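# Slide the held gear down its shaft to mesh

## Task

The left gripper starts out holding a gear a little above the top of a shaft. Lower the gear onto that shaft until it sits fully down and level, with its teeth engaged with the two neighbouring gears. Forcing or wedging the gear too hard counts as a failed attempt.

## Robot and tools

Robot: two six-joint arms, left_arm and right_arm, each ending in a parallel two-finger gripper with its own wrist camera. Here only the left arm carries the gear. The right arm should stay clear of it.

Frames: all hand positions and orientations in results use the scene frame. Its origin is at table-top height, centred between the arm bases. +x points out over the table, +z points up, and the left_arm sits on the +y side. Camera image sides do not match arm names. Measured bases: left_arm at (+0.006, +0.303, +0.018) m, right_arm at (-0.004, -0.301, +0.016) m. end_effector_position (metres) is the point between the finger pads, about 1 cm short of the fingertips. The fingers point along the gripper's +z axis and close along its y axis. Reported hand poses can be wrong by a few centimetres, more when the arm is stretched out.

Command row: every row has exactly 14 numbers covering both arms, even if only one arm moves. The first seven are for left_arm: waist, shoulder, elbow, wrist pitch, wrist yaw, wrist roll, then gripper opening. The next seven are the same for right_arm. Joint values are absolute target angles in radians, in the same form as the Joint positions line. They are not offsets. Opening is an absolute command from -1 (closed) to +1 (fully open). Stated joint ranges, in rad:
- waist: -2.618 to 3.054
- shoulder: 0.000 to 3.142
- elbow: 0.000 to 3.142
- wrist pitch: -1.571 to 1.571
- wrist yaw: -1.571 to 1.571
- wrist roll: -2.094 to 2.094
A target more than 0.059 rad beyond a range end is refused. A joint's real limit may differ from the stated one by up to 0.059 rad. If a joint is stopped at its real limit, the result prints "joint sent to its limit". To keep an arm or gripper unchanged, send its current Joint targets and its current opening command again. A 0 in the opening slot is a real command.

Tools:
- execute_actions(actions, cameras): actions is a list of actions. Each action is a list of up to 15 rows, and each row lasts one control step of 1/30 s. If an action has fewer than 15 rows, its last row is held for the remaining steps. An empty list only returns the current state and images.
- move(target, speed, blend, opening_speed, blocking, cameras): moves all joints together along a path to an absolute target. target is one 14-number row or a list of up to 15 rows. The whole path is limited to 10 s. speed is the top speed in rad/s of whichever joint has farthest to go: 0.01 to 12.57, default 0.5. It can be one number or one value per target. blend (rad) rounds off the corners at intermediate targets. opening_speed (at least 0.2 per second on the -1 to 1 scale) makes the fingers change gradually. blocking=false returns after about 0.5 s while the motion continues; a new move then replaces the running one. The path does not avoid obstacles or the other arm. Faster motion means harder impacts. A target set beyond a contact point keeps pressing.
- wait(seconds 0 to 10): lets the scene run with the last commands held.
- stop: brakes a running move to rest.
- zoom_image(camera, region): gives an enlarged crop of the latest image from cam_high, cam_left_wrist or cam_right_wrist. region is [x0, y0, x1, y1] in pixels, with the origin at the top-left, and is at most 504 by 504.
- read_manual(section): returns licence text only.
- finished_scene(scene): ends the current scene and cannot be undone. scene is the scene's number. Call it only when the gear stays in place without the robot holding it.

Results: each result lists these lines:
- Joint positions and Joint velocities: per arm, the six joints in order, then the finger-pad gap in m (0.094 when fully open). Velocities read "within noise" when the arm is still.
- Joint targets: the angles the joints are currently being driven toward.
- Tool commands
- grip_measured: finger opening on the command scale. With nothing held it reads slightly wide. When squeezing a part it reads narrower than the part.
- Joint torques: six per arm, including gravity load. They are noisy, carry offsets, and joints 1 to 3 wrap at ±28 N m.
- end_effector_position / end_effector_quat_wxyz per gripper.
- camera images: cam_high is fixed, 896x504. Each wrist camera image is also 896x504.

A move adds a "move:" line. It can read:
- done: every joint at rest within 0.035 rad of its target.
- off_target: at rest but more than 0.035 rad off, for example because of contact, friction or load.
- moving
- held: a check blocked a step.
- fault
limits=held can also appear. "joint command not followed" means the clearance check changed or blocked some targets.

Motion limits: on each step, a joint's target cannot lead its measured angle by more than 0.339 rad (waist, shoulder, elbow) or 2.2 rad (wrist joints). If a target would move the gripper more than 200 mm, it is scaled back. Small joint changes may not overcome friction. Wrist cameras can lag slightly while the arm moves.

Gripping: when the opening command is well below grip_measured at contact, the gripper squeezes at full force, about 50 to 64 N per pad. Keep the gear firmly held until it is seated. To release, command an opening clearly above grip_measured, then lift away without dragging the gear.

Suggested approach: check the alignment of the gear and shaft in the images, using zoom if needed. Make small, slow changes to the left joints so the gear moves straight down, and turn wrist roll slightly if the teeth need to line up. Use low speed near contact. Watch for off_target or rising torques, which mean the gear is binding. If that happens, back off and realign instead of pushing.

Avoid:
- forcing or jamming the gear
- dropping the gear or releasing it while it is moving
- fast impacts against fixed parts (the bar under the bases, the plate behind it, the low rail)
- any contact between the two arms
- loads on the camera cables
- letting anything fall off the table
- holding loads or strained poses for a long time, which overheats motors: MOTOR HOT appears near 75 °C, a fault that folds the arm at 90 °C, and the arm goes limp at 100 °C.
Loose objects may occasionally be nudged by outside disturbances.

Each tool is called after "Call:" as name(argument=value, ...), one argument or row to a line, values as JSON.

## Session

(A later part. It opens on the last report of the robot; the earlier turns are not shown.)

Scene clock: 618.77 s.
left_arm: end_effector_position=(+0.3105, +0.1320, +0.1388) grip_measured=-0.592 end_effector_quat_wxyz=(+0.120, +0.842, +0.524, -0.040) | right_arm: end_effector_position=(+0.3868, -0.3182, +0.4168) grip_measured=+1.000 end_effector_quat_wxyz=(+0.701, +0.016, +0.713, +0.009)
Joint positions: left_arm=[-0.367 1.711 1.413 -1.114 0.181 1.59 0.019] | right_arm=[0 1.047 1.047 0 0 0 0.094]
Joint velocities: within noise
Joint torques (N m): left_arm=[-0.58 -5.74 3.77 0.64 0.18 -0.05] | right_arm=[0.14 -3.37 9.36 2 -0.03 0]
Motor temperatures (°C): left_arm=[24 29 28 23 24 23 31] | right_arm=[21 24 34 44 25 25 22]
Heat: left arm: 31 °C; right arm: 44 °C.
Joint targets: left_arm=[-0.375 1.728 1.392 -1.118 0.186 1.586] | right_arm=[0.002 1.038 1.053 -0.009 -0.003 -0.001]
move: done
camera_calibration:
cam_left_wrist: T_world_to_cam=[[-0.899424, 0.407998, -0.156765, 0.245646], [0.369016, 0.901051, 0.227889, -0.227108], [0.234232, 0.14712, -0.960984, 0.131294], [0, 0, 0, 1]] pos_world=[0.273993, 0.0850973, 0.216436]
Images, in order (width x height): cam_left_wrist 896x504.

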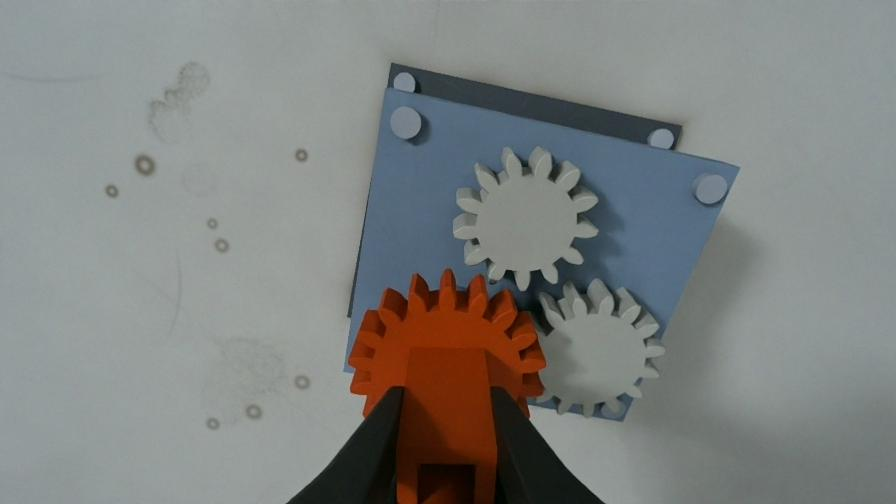

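Call:
move(
  target=[
    [-0.380,1.728,1.394,-1.118,0.186,1.586,-1,0.002,1.038,1.053,-0.009,-0.003,-0.001,1],
  ],
  speed=0.03,
  cameras=[],
)

Call:
move(
  target=[
    [-0.385,1.728,1.394,-1.118,0.186,1.586,-1,0.002,1.038,1.053,-0.009,-0.003,-0.001,1],
  ],
  speed=0.03,
  cameras=[],
)

Call:
move(
  target=[
    [-0.390,1.728,1.394,-1.118,0.186,1.586,-1,0.002,1.038,1.053,-0.009,-0.003,-0.001,1],
  ],
  speed=0.03,
  cameras=["cam_left_wrist","cam_high"],
)

Call:
zoom_image(
  camera="cam_high",
  region=[340, 170, 410, 240],
)

Scene clock: 633.13 s.
left_arm: end_effector_position=(+0.3104, +0.1319, +0.1387) grip_measured=-0.592 end_effector_quat_wxyz=(+0.120, +0.843, +0.523, -0.039) | right_arm: end_effector_position=(+0.3868, -0.3182, +0.4168) grip_measured=+1.000 end_effector_quat_wxyz=(+0.701, +0.016, +0.713, +0.009)
Joint positions: left_arm=[-0.368 1.711 1.413 -1.114 0.179 1.59 0.019] | right_arm=[0 1.047 1.047 0 0 0 0.094]
Joint velocities: within noise
Joint torques (N m): left_arm=[-0.83 -5.74 3.92 0.64 0.2 -0.05] | right_arm=[0.13 -3.37 9.35 2 -0.03 0]
Motor temperatures (°C): left_arm=[24 28 28 23 24 23 31] | right_arm=[21 24 34 44 25 25 22]
Heat: left arm: 31 °C; right arm: 44 °C.
Joint targets: left_arm=[-0.380 1.728 1.394 -1.118 0.186 1.586] | right_arm=[0.002 1.038 1.053 -0.009 -0.003 -0.001]
move: done
No camera images: "cameras" was empty.

Scene clock: 633.83 s.
left_arm: end_effector_position=(+0.3101, +0.1315, +0.1386) grip_measured=-0.592 end_effector_quat_wxyz=(+0.119, +0.844, +0.522, -0.038) | right_arm: end_effector_position=(+0.3868, -0.3182, +0.4168) grip_measured=+1.000 end_effector_quat_wxyz=(+0.701, +0.016, +0.713, +0.009)
Joint positions: left_arm=[-0.372 1.711 1.413 -1.114 0.175 1.59 0.019] | right_arm=[0 1.047 1.047 0 0 0 0.094]
Joint velocities: within noise
Joint torques (N m): left_arm=[-0.95 -5.72 3.92 0.64 0.26 -0.05] | right_arm=[0.13 -3.37 9.35 2 -0.02 -0.01]
Motor temperatures (°C): left_arm=[24 28 28 23 24 23 31] | right_arm=[21 24 34 44 25 25 22]
Heat: left arm: 31 °C; right arm: 44 °C.
Joint targets: left_arm=[-0.385 1.728 1.394 -1.118 0.186 1.586] | right_arm=[0.002 1.038 1.053 -0.009 -0.003 -0.001]
move: done
No camera images: "cameras" was empty.

Scene clock: 634.53 s.
left_arm: end_effector_position=(+0.3099, +0.1312, +0.1385) grip_measured=-0.592 end_effector_quat_wxyz=(+0.117, +0.845, +0.521, -0.036) | right_arm: end_effector_position=(+0.3868, -0.3182, +0.4168) grip_measured=+1.000 end_effector_quat_wxyz=(+0.701, +0.016, +0.713, +0.009)
Joint positions: left_arm=[-0.376 1.711 1.413 -1.114 0.17 1.59 0.019] | right_arm=[0 1.047 1.047 0 0 0 0.094]
Joint velocities: within noise
Joint torques (N m): left_arm=[-1.09 -5.74 3.9 0.65 0.3 -0.05] | right_arm=[0.13 -3.36 9.35 2 -0.02 0]
Motor temperatures (°C): left_arm=[24 28 28 23 24 23 31] | right_arm=[21 24 34 44 25 25 22]
Heat: left arm: 31 °C; right arm: 44 °C.
Joint targets: left_arm=[-0.390 1.728 1.394 -1.118 0.186 1.586] | right_arm=[0.002 1.038 1.053 -0.009 -0.003 -0.001]
move: done
camera_calibration:
cam_left_wrist: T_world_to_cam=[[-0.895793, 0.415841, -0.156941, 0.243237], [0.374134, 0.89609, 0.238845, -0.22857], [0.239954, 0.155239, -0.958292, 0.128004], [0, 0, 0, 1]] pos_world=[0.272691, 0.0837998, 0.215431]
Images, in order (width x height): cam_high 896x504, cam_left_wrist 896x504.

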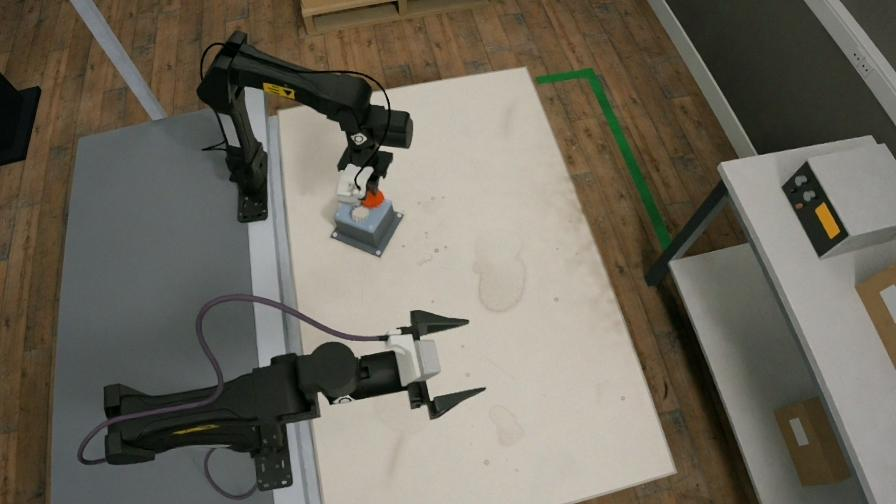

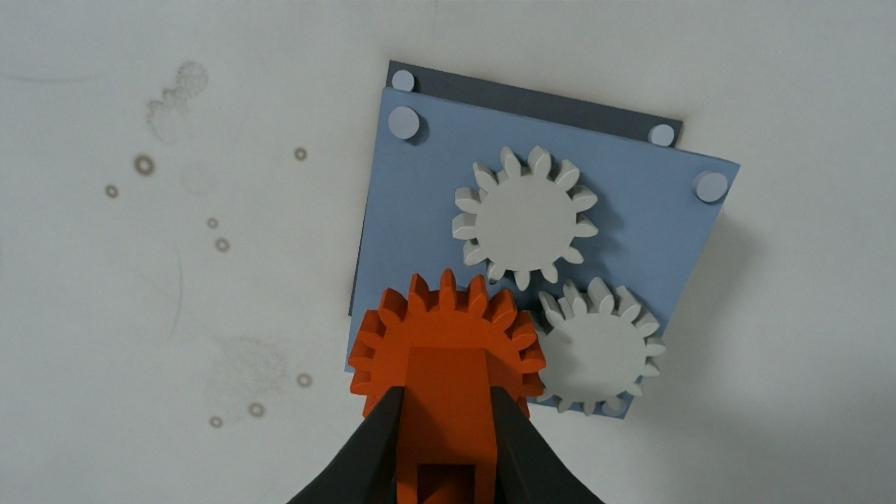

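Scaled by 7.200.

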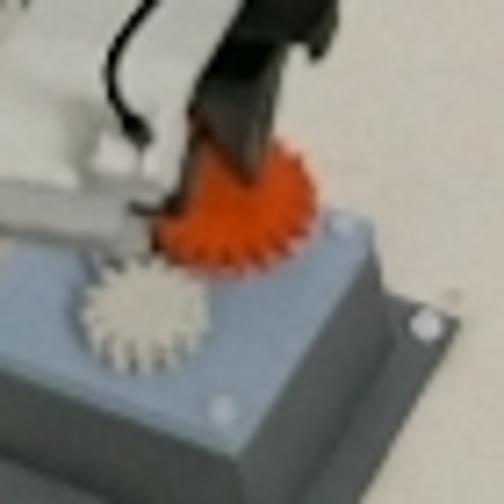

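Call:
move(
  target=[
    [-0.372,1.728,1.394,-1.118,0.192,1.586,-1,0.002,1.038,1.053,-0.009,-0.003,-0.001,1],
  ],
  speed=0.04,
  cameras=[],
)

Call:
move(
  target=[
    [-0.364,1.728,1.394,-1.118,0.196,1.586,-1,0.002,1.038,1.053,-0.009,-0.003,-0.001,1],
  ],
  speed=0.04,
  cameras=[],
)

Call:
move(
  target=[
    [-0.359,1.728,1.394,-1.118,0.2,1.586,-1,0.002,1.038,1.053,-0.009,-0.003,-0.001,1],
  ],
  speed=0.04,
  cameras=["cam_left_wrist"],
)

Scene clock: 649.33 s.
left_arm: end_effector_position=(+0.3102, +0.1317, +0.1385) grip_measured=-0.592 end_effector_quat_wxyz=(+0.118, +0.844, +0.522, -0.036) | right_arm: end_effector_position=(+0.3868, -0.3182, +0.4168) grip_measured=+1.000 end_effector_quat_wxyz=(+0.701, +0.016, +0.713, +0.009)
Joint positions: left_arm=[-0.373 1.711 1.413 -1.114 0.172 1.59 0.019] | right_arm=[0 1.047 1.047 0 0 0 0.094]
Joint velocities: within noise
Joint torques (N m): left_arm=[0.17 -5.74 3.92 0.64 0.36 -0.05] | right_arm=[0.14 -3.37 9.36 2 -0.03 -0.01]
Motor temperatures (°C): left_arm=[24 28 28 23 24 23 31] | right_arm=[21 24 34 45 25 25 22]
Heat: left arm: 31 °C; right arm: 45 °C.
Joint targets: left_arm=[-0.372 1.728 1.394 -1.118 0.192 1.586] | right_arm=[0.002 1.038 1.053 -0.009 -0.003 -0.001]
move: done
No camera images: "cameras" was empty.

Scene clock: 650.03 s.
left_arm: end_effector_position=(+0.3105, +0.1321, +0.1388) grip_measured=-0.592 end_effector_quat_wxyz=(+0.120, +0.842, +0.524, -0.040) | right_arm: end_effector_position=(+0.3868, -0.3182, +0.4168) grip_measured=+1.000 end_effector_quat_wxyz=(+0.701, +0.016, +0.713, +0.009)
Joint positions: left_arm=[-0.367 1.711 1.413 -1.114 0.181 1.59 0.019] | right_arm=[0 1.047 1.047 0 0 0 0.094]
Joint velocities: within noise
Joint torques (N m): left_arm=[0.32 -5.74 3.92 0.64 0.31 -0.05] | right_arm=[0.12 -3.37 9.37 2 -0.03 0]
Motor temperatures (°C): left_arm=[24 28 28 23 24 23 31] | right_arm=[21 24 34 45 25 25 22]
Heat: left arm: 31 °C; right arm: 45 °C.
Joint targets: left_arm=[-0.364 1.728 1.394 -1.118 0.196 1.586] | right_arm=[0.002 1.038 1.053 -0.009 -0.003 -0.001]
move: done
No camera images: "cameras" was empty.

Scene clock: 650.73 s.
left_arm: end_effector_position=(+0.3109, +0.1325, +0.1389) grip_measured=-0.592 end_effector_quat_wxyz=(+0.122, +0.841, +0.525, -0.042) | right_arm: end_effector_position=(+0.3868, -0.3182, +0.4168) grip_measured=+1.000 end_effector_quat_wxyz=(+0.701, +0.016, +0.713, +0.009)
Joint positions: left_arm=[-0.363 1.711 1.413 -1.113 0.186 1.59 0.019] | right_arm=[0 1.047 1.047 0 0 0 0.094]
Joint velocities: within noise
Joint torques (N m): left_arm=[0.39 -5.74 3.92 0.64 0.3 -0.05] | right_arm=[0.14 -3.36 9.36 2 -0.03 -0.01]
Motor temperatures (°C): left_arm=[24 28 28 23 24 23 31] | right_arm=[21 24 34 45 25 25 22]
Heat: left arm: 31 °C; right arm: 45 °C.
Joint targets: left_arm=[-0.359 1.728 1.394 -1.118 0.200 1.586] | right_arm=[0.002 1.038 1.053 -0.009 -0.003 -0.001]
move: done
camera_calibration:
cam_left_wrist: T_world_to_cam=[[-0.901088, 0.404199, -0.157045, 0.246947], [0.366226, 0.903281, 0.223524, -0.226693], [0.232204, 0.143901, -0.961963, 0.132421], [0, 0, 0, 1]] pos_world=[0.274793, 0.0858958, 0.216838]
Images, in order (width x height): cam_left_wrist 896x504.

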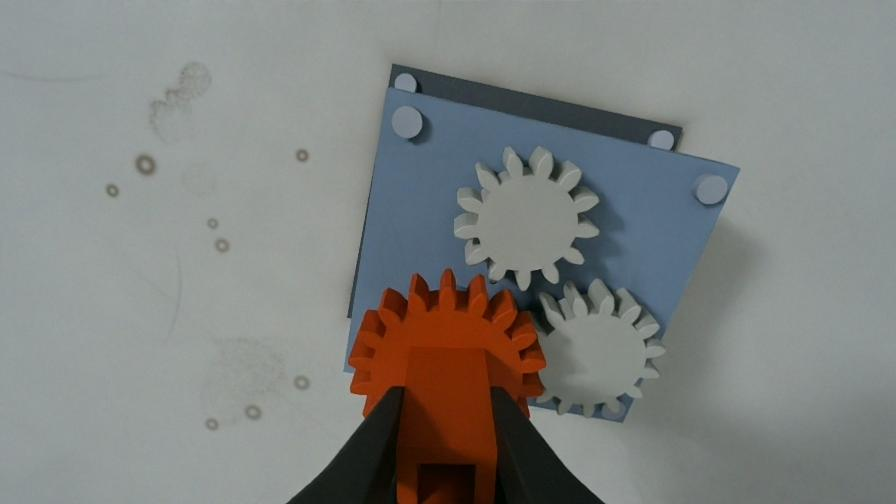

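Call:
move(
  target=[
    [-0.365,1.728,1.445,-1.168,0.196,1.586,-1,0.002,1.038,1.053,-0.009,-0.003,-0.001,1],
    [-0.3785,1.728,1.445,-1.168,0.196,1.586,-1,0.002,1.038,1.053,-0.009,-0.003,-0.001,1],
    [-0.3785,1.728,1.402,-1.1285,0.196,1.586,-1,0.002,1.038,1.053,-0.009,-0.003,-0.001,1],
    [-0.3785,1.728,1.394,-1.120,0.196,1.586,-1,0.002,1.038,1.053,-0.009,-0.003,-0.001,1],
  ],
  speed=[0.15,0.1,0.12,0.05],
  cameras=["cam_left_wrist"],
)

Scene clock: 683.20 s.
left_arm: end_effector_position=(+0.3091, +0.1298, +0.1370) grip_measured=-0.592 end_effector_quat_wxyz=(+0.121, +0.844, +0.521, -0.043) | right_arm: end_effector_position=(+0.3868, -0.3182, +0.4168) grip_measured=+1.000 end_effector_quat_wxyz=(+0.701, +0.016, +0.713, +0.009)
Joint positions: left_arm=[-0.372 1.711 1.406 -1.107 0.186 1.59 0.019] | right_arm=[0 1.047 1.047 0 0 0 0.094]
Joint velocities: within noise
Joint torques (N m): left_arm=[-0.43 -5.82 4.37 0.55 0.25 -0.05] | right_arm=[0.14 -3.37 9.36 2 -0.03 -0.01]
Motor temperatures (°C): left_arm=[24 28 29 23 24 23 31] | right_arm=[21 24 34 45 25 25 22]
Heat: left arm: 31 °C; right arm: 45 °C.
Joint targets: left_arm=[-0.378 1.728 1.394 -1.120 0.196 1.586] | right_arm=[0.002 1.038 1.053 -0.009 -0.003 -0.001]
move: done
camera_calibration:
cam_left_wrist: T_world_to_cam=[[-0.89753, 0.412526, -0.155762, 0.243677], [0.374767, 0.899773, 0.223516, -0.225311], [0.232356, 0.142238, -0.962174, 0.131496], [0, 0, 0, 1]] pos_world=[0.272593, 0.0835022, 0.214838]
Images, in order (width x height): cam_left_wrist 896x504.

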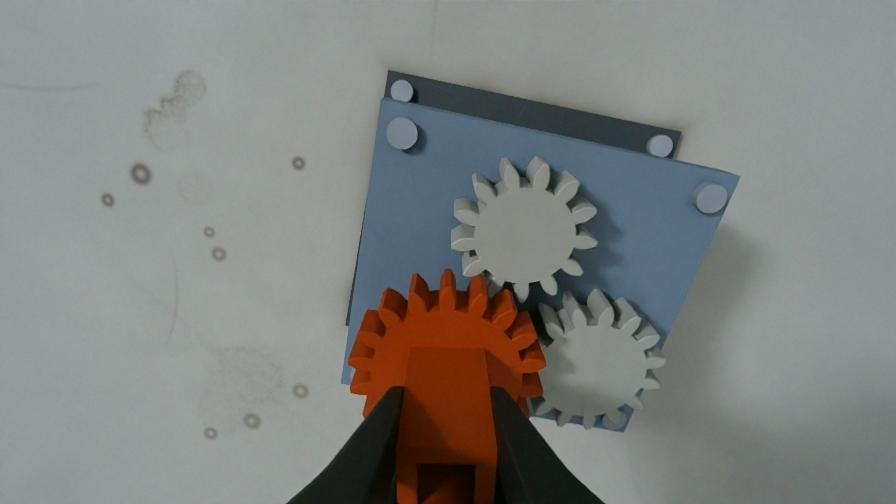

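Call:
move(
  target=[
    [-0.380,1.728,1.381,-1.104,0.196,1.586,-1,0.002,1.038,1.053,-0.009,-0.003,-0.001,1],
  ],
  speed=0.06,
  cameras=["cam_left_wrist"],
)

Call:
zoom_image(
  camera="cam_left_wrist",
  region=[430, 240, 580, 360],
)

Scene clock: 694.80 s.
left_arm: end_effector_position=(+0.3091, +0.1298, +0.1338) grip_measured=-0.592 end_effector_quat_wxyz=(+0.122, +0.844, +0.521, -0.042) | right_arm: end_effector_position=(+0.3868, -0.3182, +0.4168) grip_measured=+1.000 end_effector_quat_wxyz=(+0.701, +0.016, +0.713, +0.009)
Joint positions: left_arm=[-0.372 1.711 1.393 -1.093 0.186 1.59 0.019] | right_arm=[0 1.047 1.047 0 0 0 0.094]
Joint velocities: within noise
Joint torques (N m): left_arm=[-0.55 -5.82 4.36 0.56 0.25 -0.05] | right_arm=[0.14 -3.37 9.36 2 -0.03 -0.01]
Motor temperatures (°C): left_arm=[24 28 29 23 24 23 31] | right_arm=[21 24 34 45 25 25 22]
Heat: left arm: 31 °C; right arm: 45 °C.
Joint targets: left_arm=[-0.380 1.728 1.381 -1.104 0.196 1.586] | right_arm=[0.002 1.038 1.053 -0.009 -0.003 -0.001]
move: done
camera_calibration:
cam_left_wrist: T_world_to_cam=[[-0.897375, 0.412442, -0.156873, 0.24333], [0.374514, 0.899874, 0.22353, -0.224411], [0.233359, 0.141839, -0.96199, 0.128175], [0, 0, 0, 1]] pos_world=[0.272492, 0.0834022, 0.211638]
Images, in order (width x height): cam_left_wrist 896x504.

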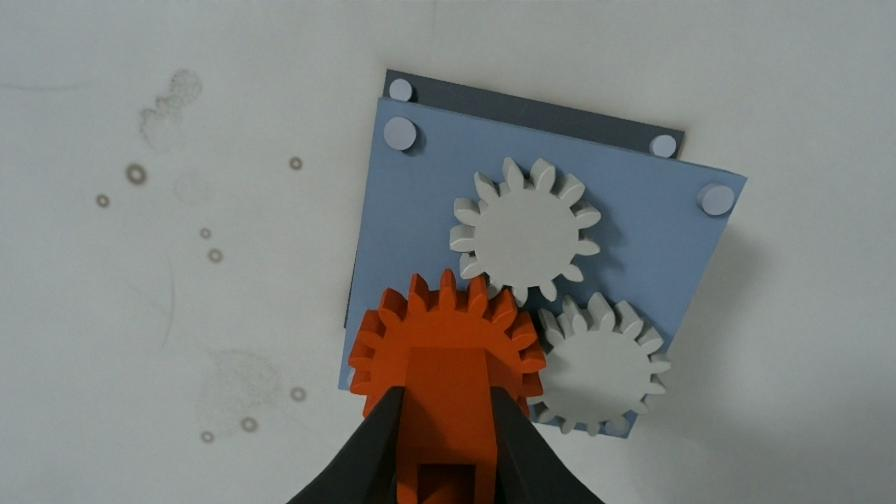

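Scaled by 3.360.

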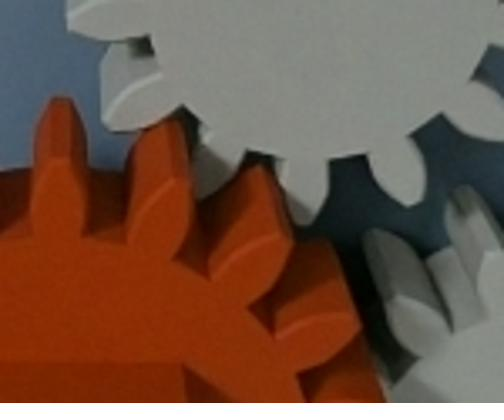

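Call:
zoom_image(
  camera="cam_left_wrist",
  region=[490, 290, 590, 410],
)

Call:
move(
  target=[
    [-0.381,1.728,1.373,-1.094,0.196,1.586,-1,0.002,1.038,1.053,-0.009,-0.003,-0.001,1],
  ],
  speed=0.06,
  cameras=["cam_left_wrist"],
)

Call:
zoom_image(
  camera="cam_left_wrist",
  region=[430, 240, 580, 360],
)

Call:
zoom_image(
  camera="cam_left_wrist",
  region=[490, 290, 590, 410],
)

Scaled by 4.200.

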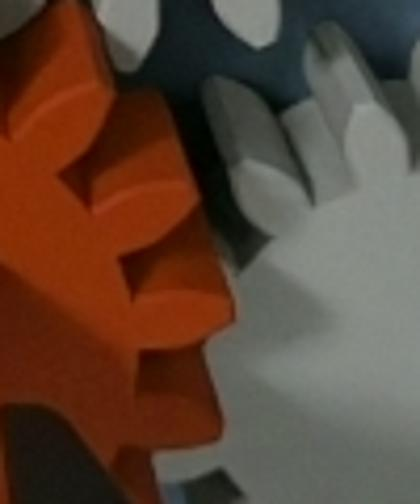

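Scene clock: 702.30 s.
left_arm: end_effector_position=(+0.3093, +0.1296, +0.1318) grip_measured=-0.592 end_effector_quat_wxyz=(+0.122, +0.844, +0.521, -0.042) | right_arm: end_effector_position=(+0.3868, -0.3182, +0.4168) grip_measured=+1.000 end_effector_quat_wxyz=(+0.701, +0.016, +0.713, +0.009)
Joint positions: left_arm=[-0.372 1.711 1.385 -1.083 0.186 1.59 0.019] | right_arm=[0 1.047 1.047 0 0 0 0.094]
Joint velocities: within noise
Joint torques (N m): left_arm=[-0.64 -5.82 4.37 0.58 0.25 -0.05] | right_arm=[0.14 -3.37 9.36 2 -0.02 -0.01]
Motor temperatures (°C): left_arm=[24 28 28 23 24 23 31] | right_arm=[21 24 34 45 25 25 22]
Heat: left arm: 31 °C; right arm: 45 °C.
Joint targets: left_arm=[-0.381 1.728 1.373 -1.094 0.196 1.586] | right_arm=[0.002 1.038 1.053 -0.009 -0.003 -0.001]
move: done
camera_calibration:
cam_left_wrist: T_world_to_cam=[[-0.897109, 0.412319, -0.158709, 0.243485], [0.374149, 0.900056, 0.223409, -0.223824], [0.234963, 0.141041, -0.961717, 0.125909], [0, 0, 0, 1]] pos_world=[0.272592, 0.0833024, 0.209737]
Images, in order (width x height): cam_left_wrist 896x504.

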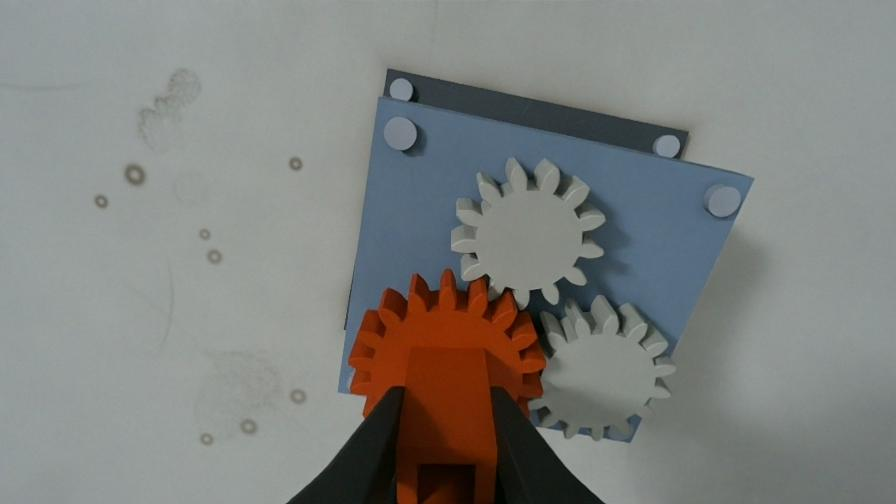

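Scaled by 3.360.

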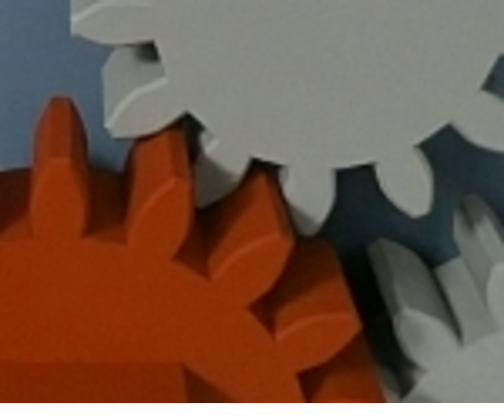

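Scaled by 4.200.

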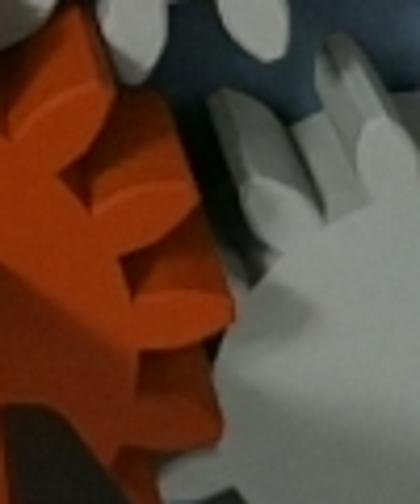

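Call:
move(
  target=[
    [-0.382,1.728,1.363,-1.082,0.196,1.586,-1,0.002,1.038,1.053,-0.009,-0.003,-0.001,1],
  ],
  speed=0.05,
  cameras=["cam_left_wrist"],
)

Call:
zoom_image(
  camera="cam_left_wrist",
  region=[430, 240, 580, 360],
)

Call:
zoom_image(
  camera="cam_left_wrist",
  region=[490, 290, 590, 410],
)

Scene clock: 709.87 s.
left_arm: end_effector_position=(+0.3091, +0.1288, +0.1294) grip_measured=-0.592 end_effector_quat_wxyz=(+0.123, +0.844, +0.520, -0.041) | right_arm: end_effector_position=(+0.3868, -0.3182, +0.4168) grip_measured=+1.000 end_effector_quat_wxyz=(+0.701, +0.016, +0.713, +0.009)
Joint positions: left_arm=[-0.374 1.711 1.375 -1.071 0.186 1.59 0.019] | right_arm=[0 1.047 1.047 0 0 0 0.094]
Joint velocities: within noise
Joint torques (N m): left_arm=[-0.55 -5.83 4.38 0.59 0.25 -0.05] | right_arm=[0.14 -3.37 9.36 2 -0.03 -0.01]
Motor temperatures (°C): left_arm=[24 28 28 23 24 23 31] | right_arm=[21 24 34 45 25 25 22]
Heat: left arm: 31 °C; right arm: 45 °C.
Joint targets: left_arm=[-0.382 1.728 1.363 -1.082 0.196 1.586] | right_arm=[0.002 1.038 1.053 -0.009 -0.003 -0.001]
move: done
camera_calibration:
cam_left_wrist: T_world_to_cam=[[-0.895919, 0.41416, -0.160627, 0.242938], [0.375732, 0.899412, 0.223346, -0.222851], [0.236971, 0.139747, -0.961413, 0.123193], [0, 0, 0, 1]] pos_world=[0.272191, 0.0826042, 0.207235]
Images, in order (width x height): cam_left_wrist 896x504.

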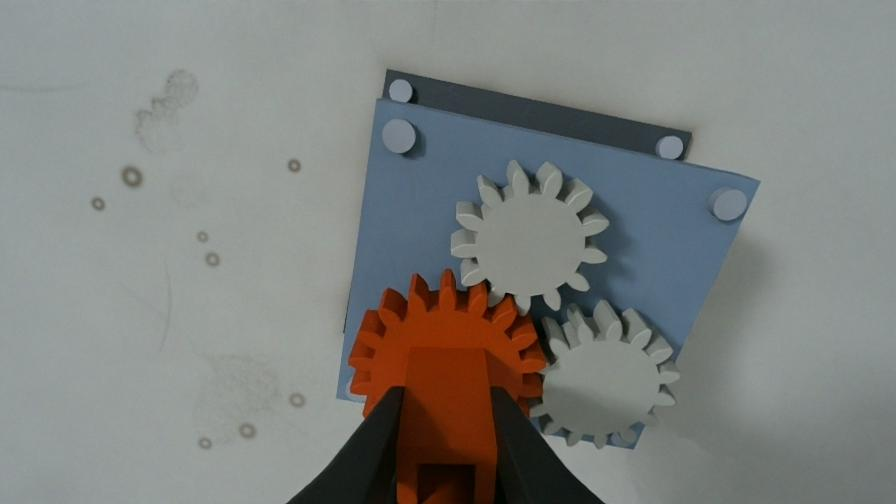

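Scaled by 3.360.

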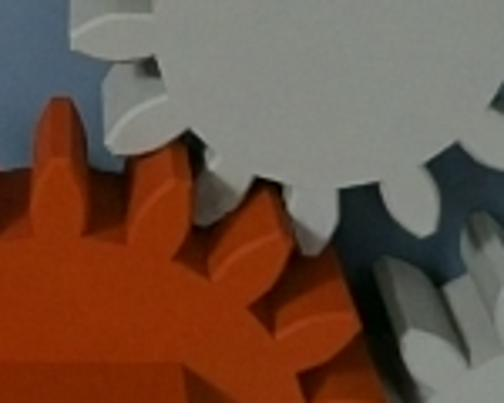

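Scaled by 4.200.

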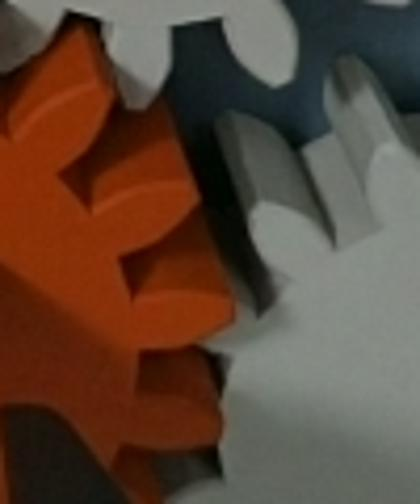

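Call:
move(
  target=[
    [-0.381,1.728,1.353,-1.070,0.196,1.586,-1,0.002,1.038,1.053,-0.009,-0.003,-0.001,1],
  ],
  speed=0.05,
  cameras=[],
)

Call:
move(
  target=[
    [-0.382,1.728,1.344,-1.060,0.196,1.586,-1,0.002,1.038,1.053,-0.009,-0.003,-0.001,1],
  ],
  speed=0.05,
  cameras=["cam_left_wrist"],
)

Call:
zoom_image(
  camera="cam_left_wrist",
  region=[340, 240, 620, 440],
)

Scene clock: 723.70 s.
left_arm: end_effector_position=(+0.3091, +0.1287, +0.1270) grip_measured=-0.592 end_effector_quat_wxyz=(+0.124, +0.844, +0.520, -0.041) | right_arm: end_effector_position=(+0.3868, -0.3182, +0.4168) grip_measured=+1.000 end_effector_quat_wxyz=(+0.701, +0.016, +0.713, +0.009)
Joint positions: left_arm=[-0.374 1.711 1.366 -1.06 0.186 1.59 0.019] | right_arm=[0 1.047 1.047 0 0 0 0.094]
Joint velocities: within noise
Joint torques (N m): left_arm=[-0.46 -5.82 4.37 0.59 0.25 -0.05] | right_arm=[0.13 -3.37 9.36 2 -0.03 -0.01]
Motor temperatures (°C): left_arm=[24 28 28 23 24 23 31] | right_arm=[21 24 34 45 25 25 22]
Heat: left arm: 31 °C; right arm: 45 °C.
Joint targets: left_arm=[-0.381 1.728 1.353 -1.070 0.196 1.586] | right_arm=[0.002 1.038 1.053 -0.009 -0.003 -0.001]
move: done
No camera images: "cameras" was empty.

Scene clock: 724.40 s.
left_arm: end_effector_position=(+0.3090, +0.1287, +0.1247) grip_measured=-0.592 end_effector_quat_wxyz=(+0.124, +0.844, +0.520, -0.041) | right_arm: end_effector_position=(+0.3868, -0.3182, +0.4168) grip_measured=+1.000 end_effector_quat_wxyz=(+0.701, +0.016, +0.713, +0.009)
Joint positions: left_arm=[-0.374 1.711 1.356 -1.05 0.186 1.59 0.019] | right_arm=[0 1.047 1.047 0 0 0 0.094]
Joint velocities: within noise
Joint torques (N m): left_arm=[-0.55 -5.82 4.34 0.59 0.25 -0.05] | right_arm=[0.13 -3.37 9.36 2 -0.02 -0.01]
Motor temperatures (°C): left_arm=[24 28 28 23 24 23 31] | right_arm=[21 24 34 45 25 25 22]
Heat: left arm: 31 °C; right arm: 45 °C.
Joint targets: left_arm=[-0.382 1.728 1.344 -1.060 0.196 1.586] | right_arm=[0.002 1.038 1.053 -0.009 -0.003 -0.001]
move: done
camera_calibration:
cam_left_wrist: T_world_to_cam=[[-0.895641, 0.414008, -0.162558, 0.242331], [0.375321, 0.899606, 0.223255, -0.221612], [0.238668, 0.138945, -0.96111, 0.118265], [0, 0, 0, 1]] pos_world=[0.271991, 0.0826044, 0.202534]
Images, in order (width x height): cam_left_wrist 896x504.

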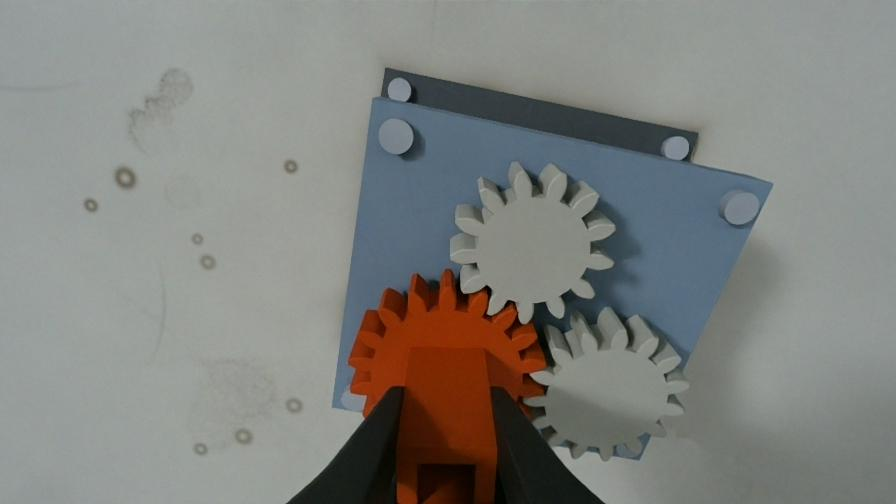

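Scaled by 1.800.

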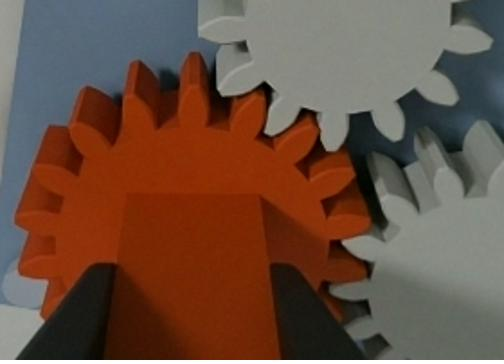

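Call:
move(
  target=[
    [-0.382,1.728,1.336,-1.051,0.196,1.586,-1,0.002,1.038,1.053,-0.009,-0.003,-0.001,1],
  ],
  speed=0.05,
  cameras=[],
)

Call:
move(
  target=[
    [-0.382,1.728,1.328,-1.042,0.196,1.586,-1,0.002,1.038,1.053,-0.009,-0.003,-0.001,1],
  ],
  speed=0.05,
  cameras=["cam_left_wrist"],
)

Call:
zoom_image(
  camera="cam_left_wrist",
  region=[340, 240, 620, 440],
)

Scene clock: 730.87 s.
left_arm: end_effector_position=(+0.3091, +0.1287, +0.1236) grip_measured=-0.592 end_effector_quat_wxyz=(+0.124, +0.844, +0.520, -0.041) | right_arm: end_effector_position=(+0.3868, -0.3182, +0.4168) grip_measured=+1.000 end_effector_quat_wxyz=(+0.701, +0.016, +0.713, +0.009)
Joint positions: left_arm=[-0.374 1.711 1.352 -1.045 0.186 1.59 0.019] | right_arm=[0 1.047 1.047 0 0 0 0.094]
Joint velocities: within noise
Joint torques (N m): left_arm=[-0.55 -5.81 4.15 0.64 0.25 -0.05] | right_arm=[0.14 -3.37 9.35 1.99 -0.03 0]
Motor temperatures (°C): left_arm=[24 28 28 23 24 23 31] | right_arm=[21 24 34 45 25 25 22]
Heat: left arm: 31 °C; right arm: 45 °C.
Joint targets: left_arm=[-0.382 1.728 1.336 -1.051 0.196 1.586] | right_arm=[0.002 1.038 1.053 -0.009 -0.003 -0.001]
move: done
No camera images: "cameras" was empty.

Scene clock: 731.57 s.
left_arm: end_effector_position=(+0.3089, +0.1287, +0.1231) grip_measured=-0.592 end_effector_quat_wxyz=(+0.124, +0.844, +0.520, -0.041) | right_arm: end_effector_position=(+0.3868, -0.3182, +0.4168) grip_measured=+1.000 end_effector_quat_wxyz=(+0.701, +0.016, +0.713, +0.009)
Joint positions: left_arm=[-0.374 1.711 1.35 -1.043 0.186 1.59 0.019] | right_arm=[0 1.047 1.047 0 0 0 0.094]
Joint velocities: within noise
Joint torques (N m): left_arm=[-0.54 -5.81 3.7 0.71 0.25 -0.05] | right_arm=[0.14 -3.38 9.37 2 -0.03 -0.01]
Motor temperatures (°C): left_arm=[24 28 28 23 24 23 31] | right_arm=[21 24 34 45 25 25 22]
Heat: left arm: 31 °C; right arm: 45 °C.
Joint targets: left_arm=[-0.382 1.728 1.328 -1.042 0.196 1.586] | right_arm=[0.002 1.038 1.053 -0.009 -0.003 -0.001]
move: done
camera_calibration:
cam_left_wrist: T_world_to_cam=[[-0.895601, 0.41397, -0.162876, 0.241906], [0.375234, 0.899641, 0.223262, -0.22125], [0.238954, 0.138837, -0.961054, 0.116681], [0, 0, 0, 1]] pos_world=[0.271791, 0.0827044, 0.200934]
Images, in order (width x height): cam_left_wrist 896x504.

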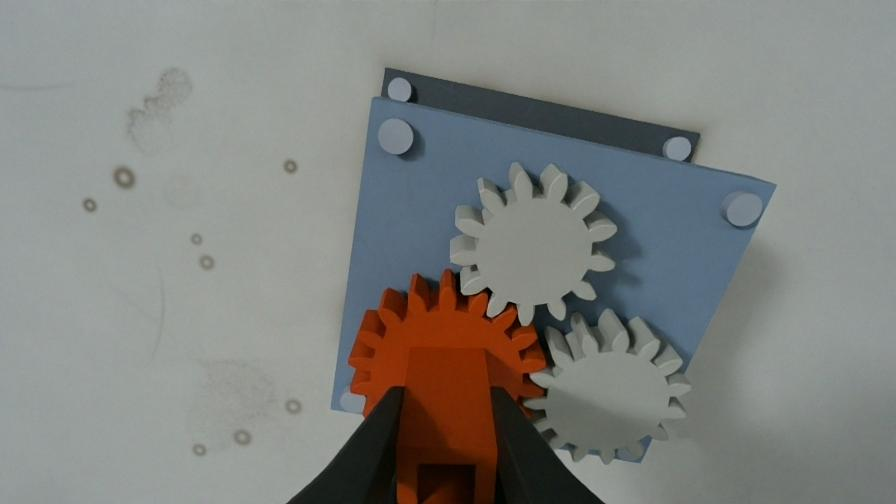

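Scaled by 1.800.

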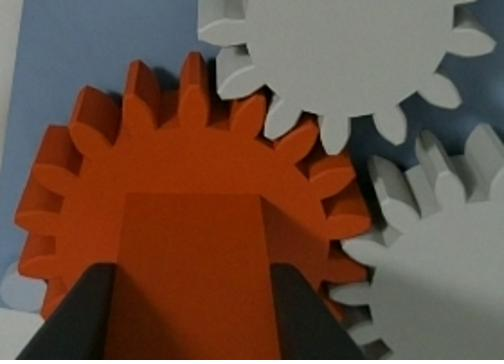

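Call:
move(
  target=[
    [-0.382,1.728,1.314,-1.036,0.196,1.586,-1,0.002,1.038,1.053,-0.009,-0.003,-0.001,1],
    [-0.377,1.722,1.340,-1.050,0.192,1.588,-1,0.002,1.038,1.053,-0.009,-0.003,-0.001,1],
    [-0.377,1.722,1.340,-1.050,0.192,1.588,0.2,0.002,1.038,1.053,-0.009,-0.003,-0.001,1],
  ],
  speed=0.06,
  opening_speed=0.8,
  cameras=["cam_left_wrist"],
)

Call:
move(
  target=[
    [-0.350,1.655,1.484,-1.229,0.192,1.588,0.2,0.002,1.038,1.053,-0.009,-0.003,-0.001,1],
  ],
  speed=0.15,
  cameras=["cam_left_wrist","cam_high"],
)

Call:
zoom_image(
  camera="cam_left_wrist",
  region=[300, 100, 700, 480],
)

Scene clock: 745.17 s.
left_arm: end_effector_position=(+0.3099, +0.1282, +0.1220) grip_measured=+0.198 end_effector_quat_wxyz=(+0.125, +0.844, +0.520, -0.040) | right_arm: end_effector_position=(+0.3868, -0.3182, +0.4168) grip_measured=+1.000 end_effector_quat_wxyz=(+0.701, +0.016, +0.713, +0.009)
Joint positions: left_arm=[-0.374 1.713 1.347 -1.036 0.186 1.59 0.056] | right_arm=[0 1.047 1.047 0 0 0 0.094]
Joint velocities: within noise
Joint torques (N m): left_arm=[-0.14 -6.52 4.72 0.56 0.2 -0.03] | right_arm=[0.13 -3.37 9.36 2 -0.03 -0.01]
Motor temperatures (°C): left_arm=[24 28 28 23 24 23 31] | right_arm=[21 24 34 45 25 25 22]
Heat: left arm: 31 °C; right arm: 45 °C.
Joint targets: left_arm=[-0.377 1.722 1.340 -1.050 0.192 1.588] | right_arm=[0.002 1.038 1.053 -0.009 -0.003 -0.001]
move: done
camera_calibration:
cam_left_wrist: T_world_to_cam=[[-0.895168, 0.413687, -0.165942, 0.24311], [0.374523, 0.899954, 0.223194, -0.220741], [0.241673, 0.137647, -0.960546, 0.114645], [0, 0, 0, 1]] pos_world=[0.27259, 0.0823046, 0.199732]
Images, in order (width x height): cam_left_wrist 896x504.

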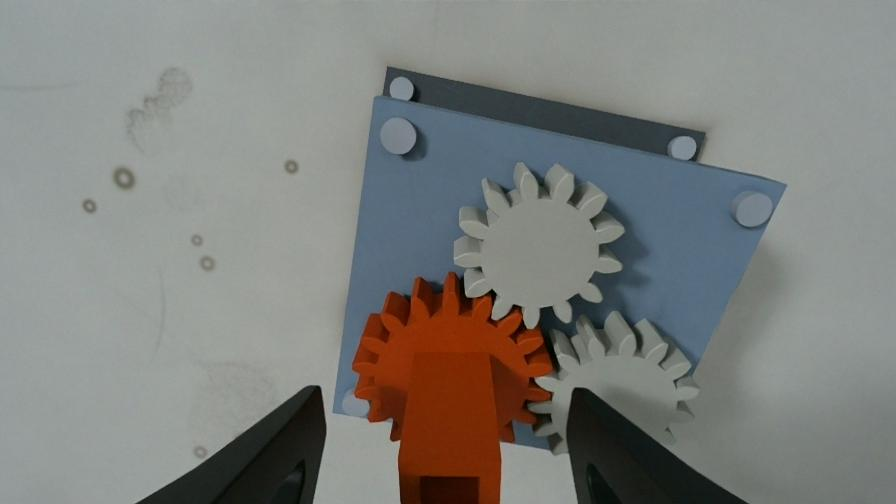

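Scene clock: 746.93 s.
left_arm: end_effector_position=(+0.3063, +0.1385, +0.1622) grip_measured=+0.198 end_effector_quat_wxyz=(+0.125, +0.839, +0.528, -0.039) | right_arm: end_effector_position=(+0.3868, -0.3182, +0.4168) grip_measured=+1.000 end_effector_quat_wxyz=(+0.701, +0.016, +0.713, +0.009)
Joint positions: left_arm=[-0.354 1.676 1.466 -1.193 0.186 1.59 0.056] | right_arm=[0 1.047 1.047 0 0 0 0.094]
Joint velocities: within noise
Joint torques (N m): left_arm=[0.36 -8.88 6.58 0.35 0.2 -0.03] | right_arm=[0.14 -3.37 9.36 2 -0.03 -0.01]
Motor temperatures (°C): left_arm=[24 28 28 23 24 23 30] | right_arm=[21 24 34 45 25 25 22]
Heat: left arm: 30 °C; right arm: 45 °C.
Joint targets: left_arm=[-0.350 1.655 1.484 -1.229 0.192 1.588] | right_arm=[0.002 1.038 1.053 -0.009 -0.003 -0.001]
move: off_target (left_arm); left_arm: the wrist pitch is farthest, 0.036 rad from its target
camera_calibration:
cam_left_wrist: T_world_to_cam=[[-0.903834, 0.395343, -0.163671, 0.24714], [0.35641, 0.90726, 0.223272, -0.233021], [0.236761, 0.143467, -0.960917, 0.153454], [0, 0, 0, 1]] pos_world=[0.270093, 0.0916898, 0.239933]
Images, in order (width x height): cam_high 896x504, cam_left_wrist 896x504.

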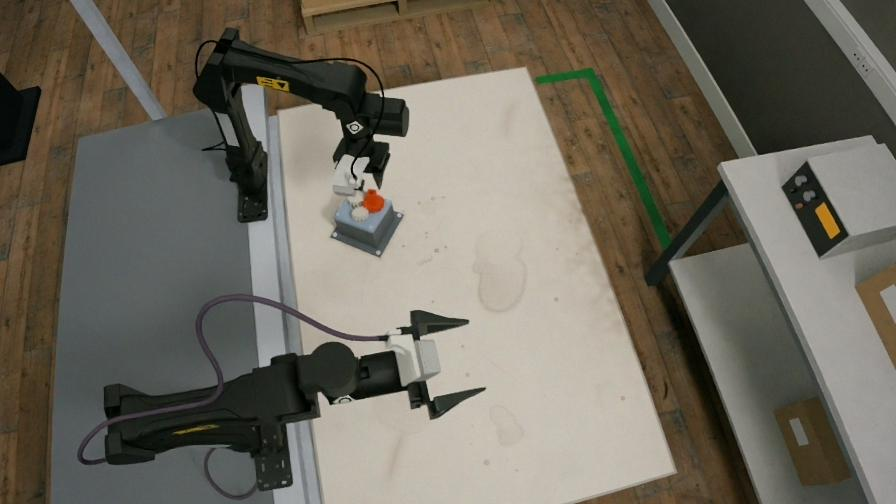

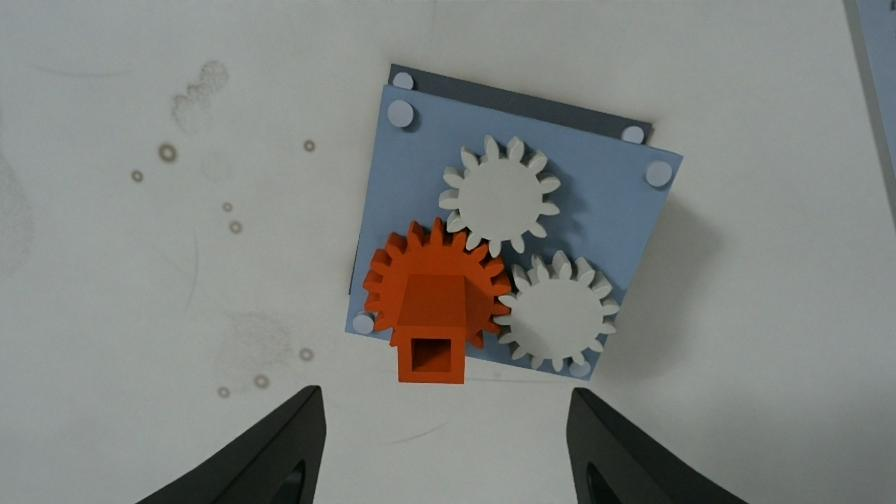

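Scaled by 1.260.

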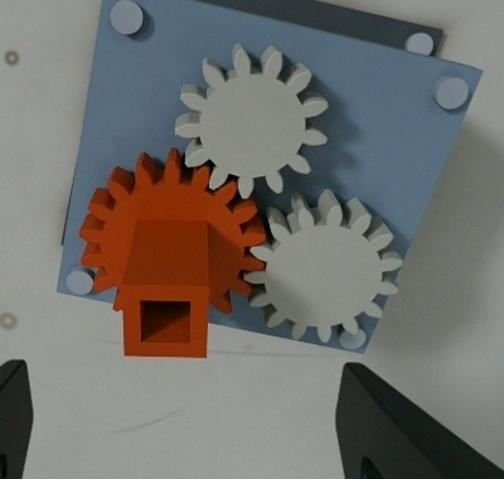

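Call:
finished_scene(
  scene=2,
)

The scene is finished: the task was done.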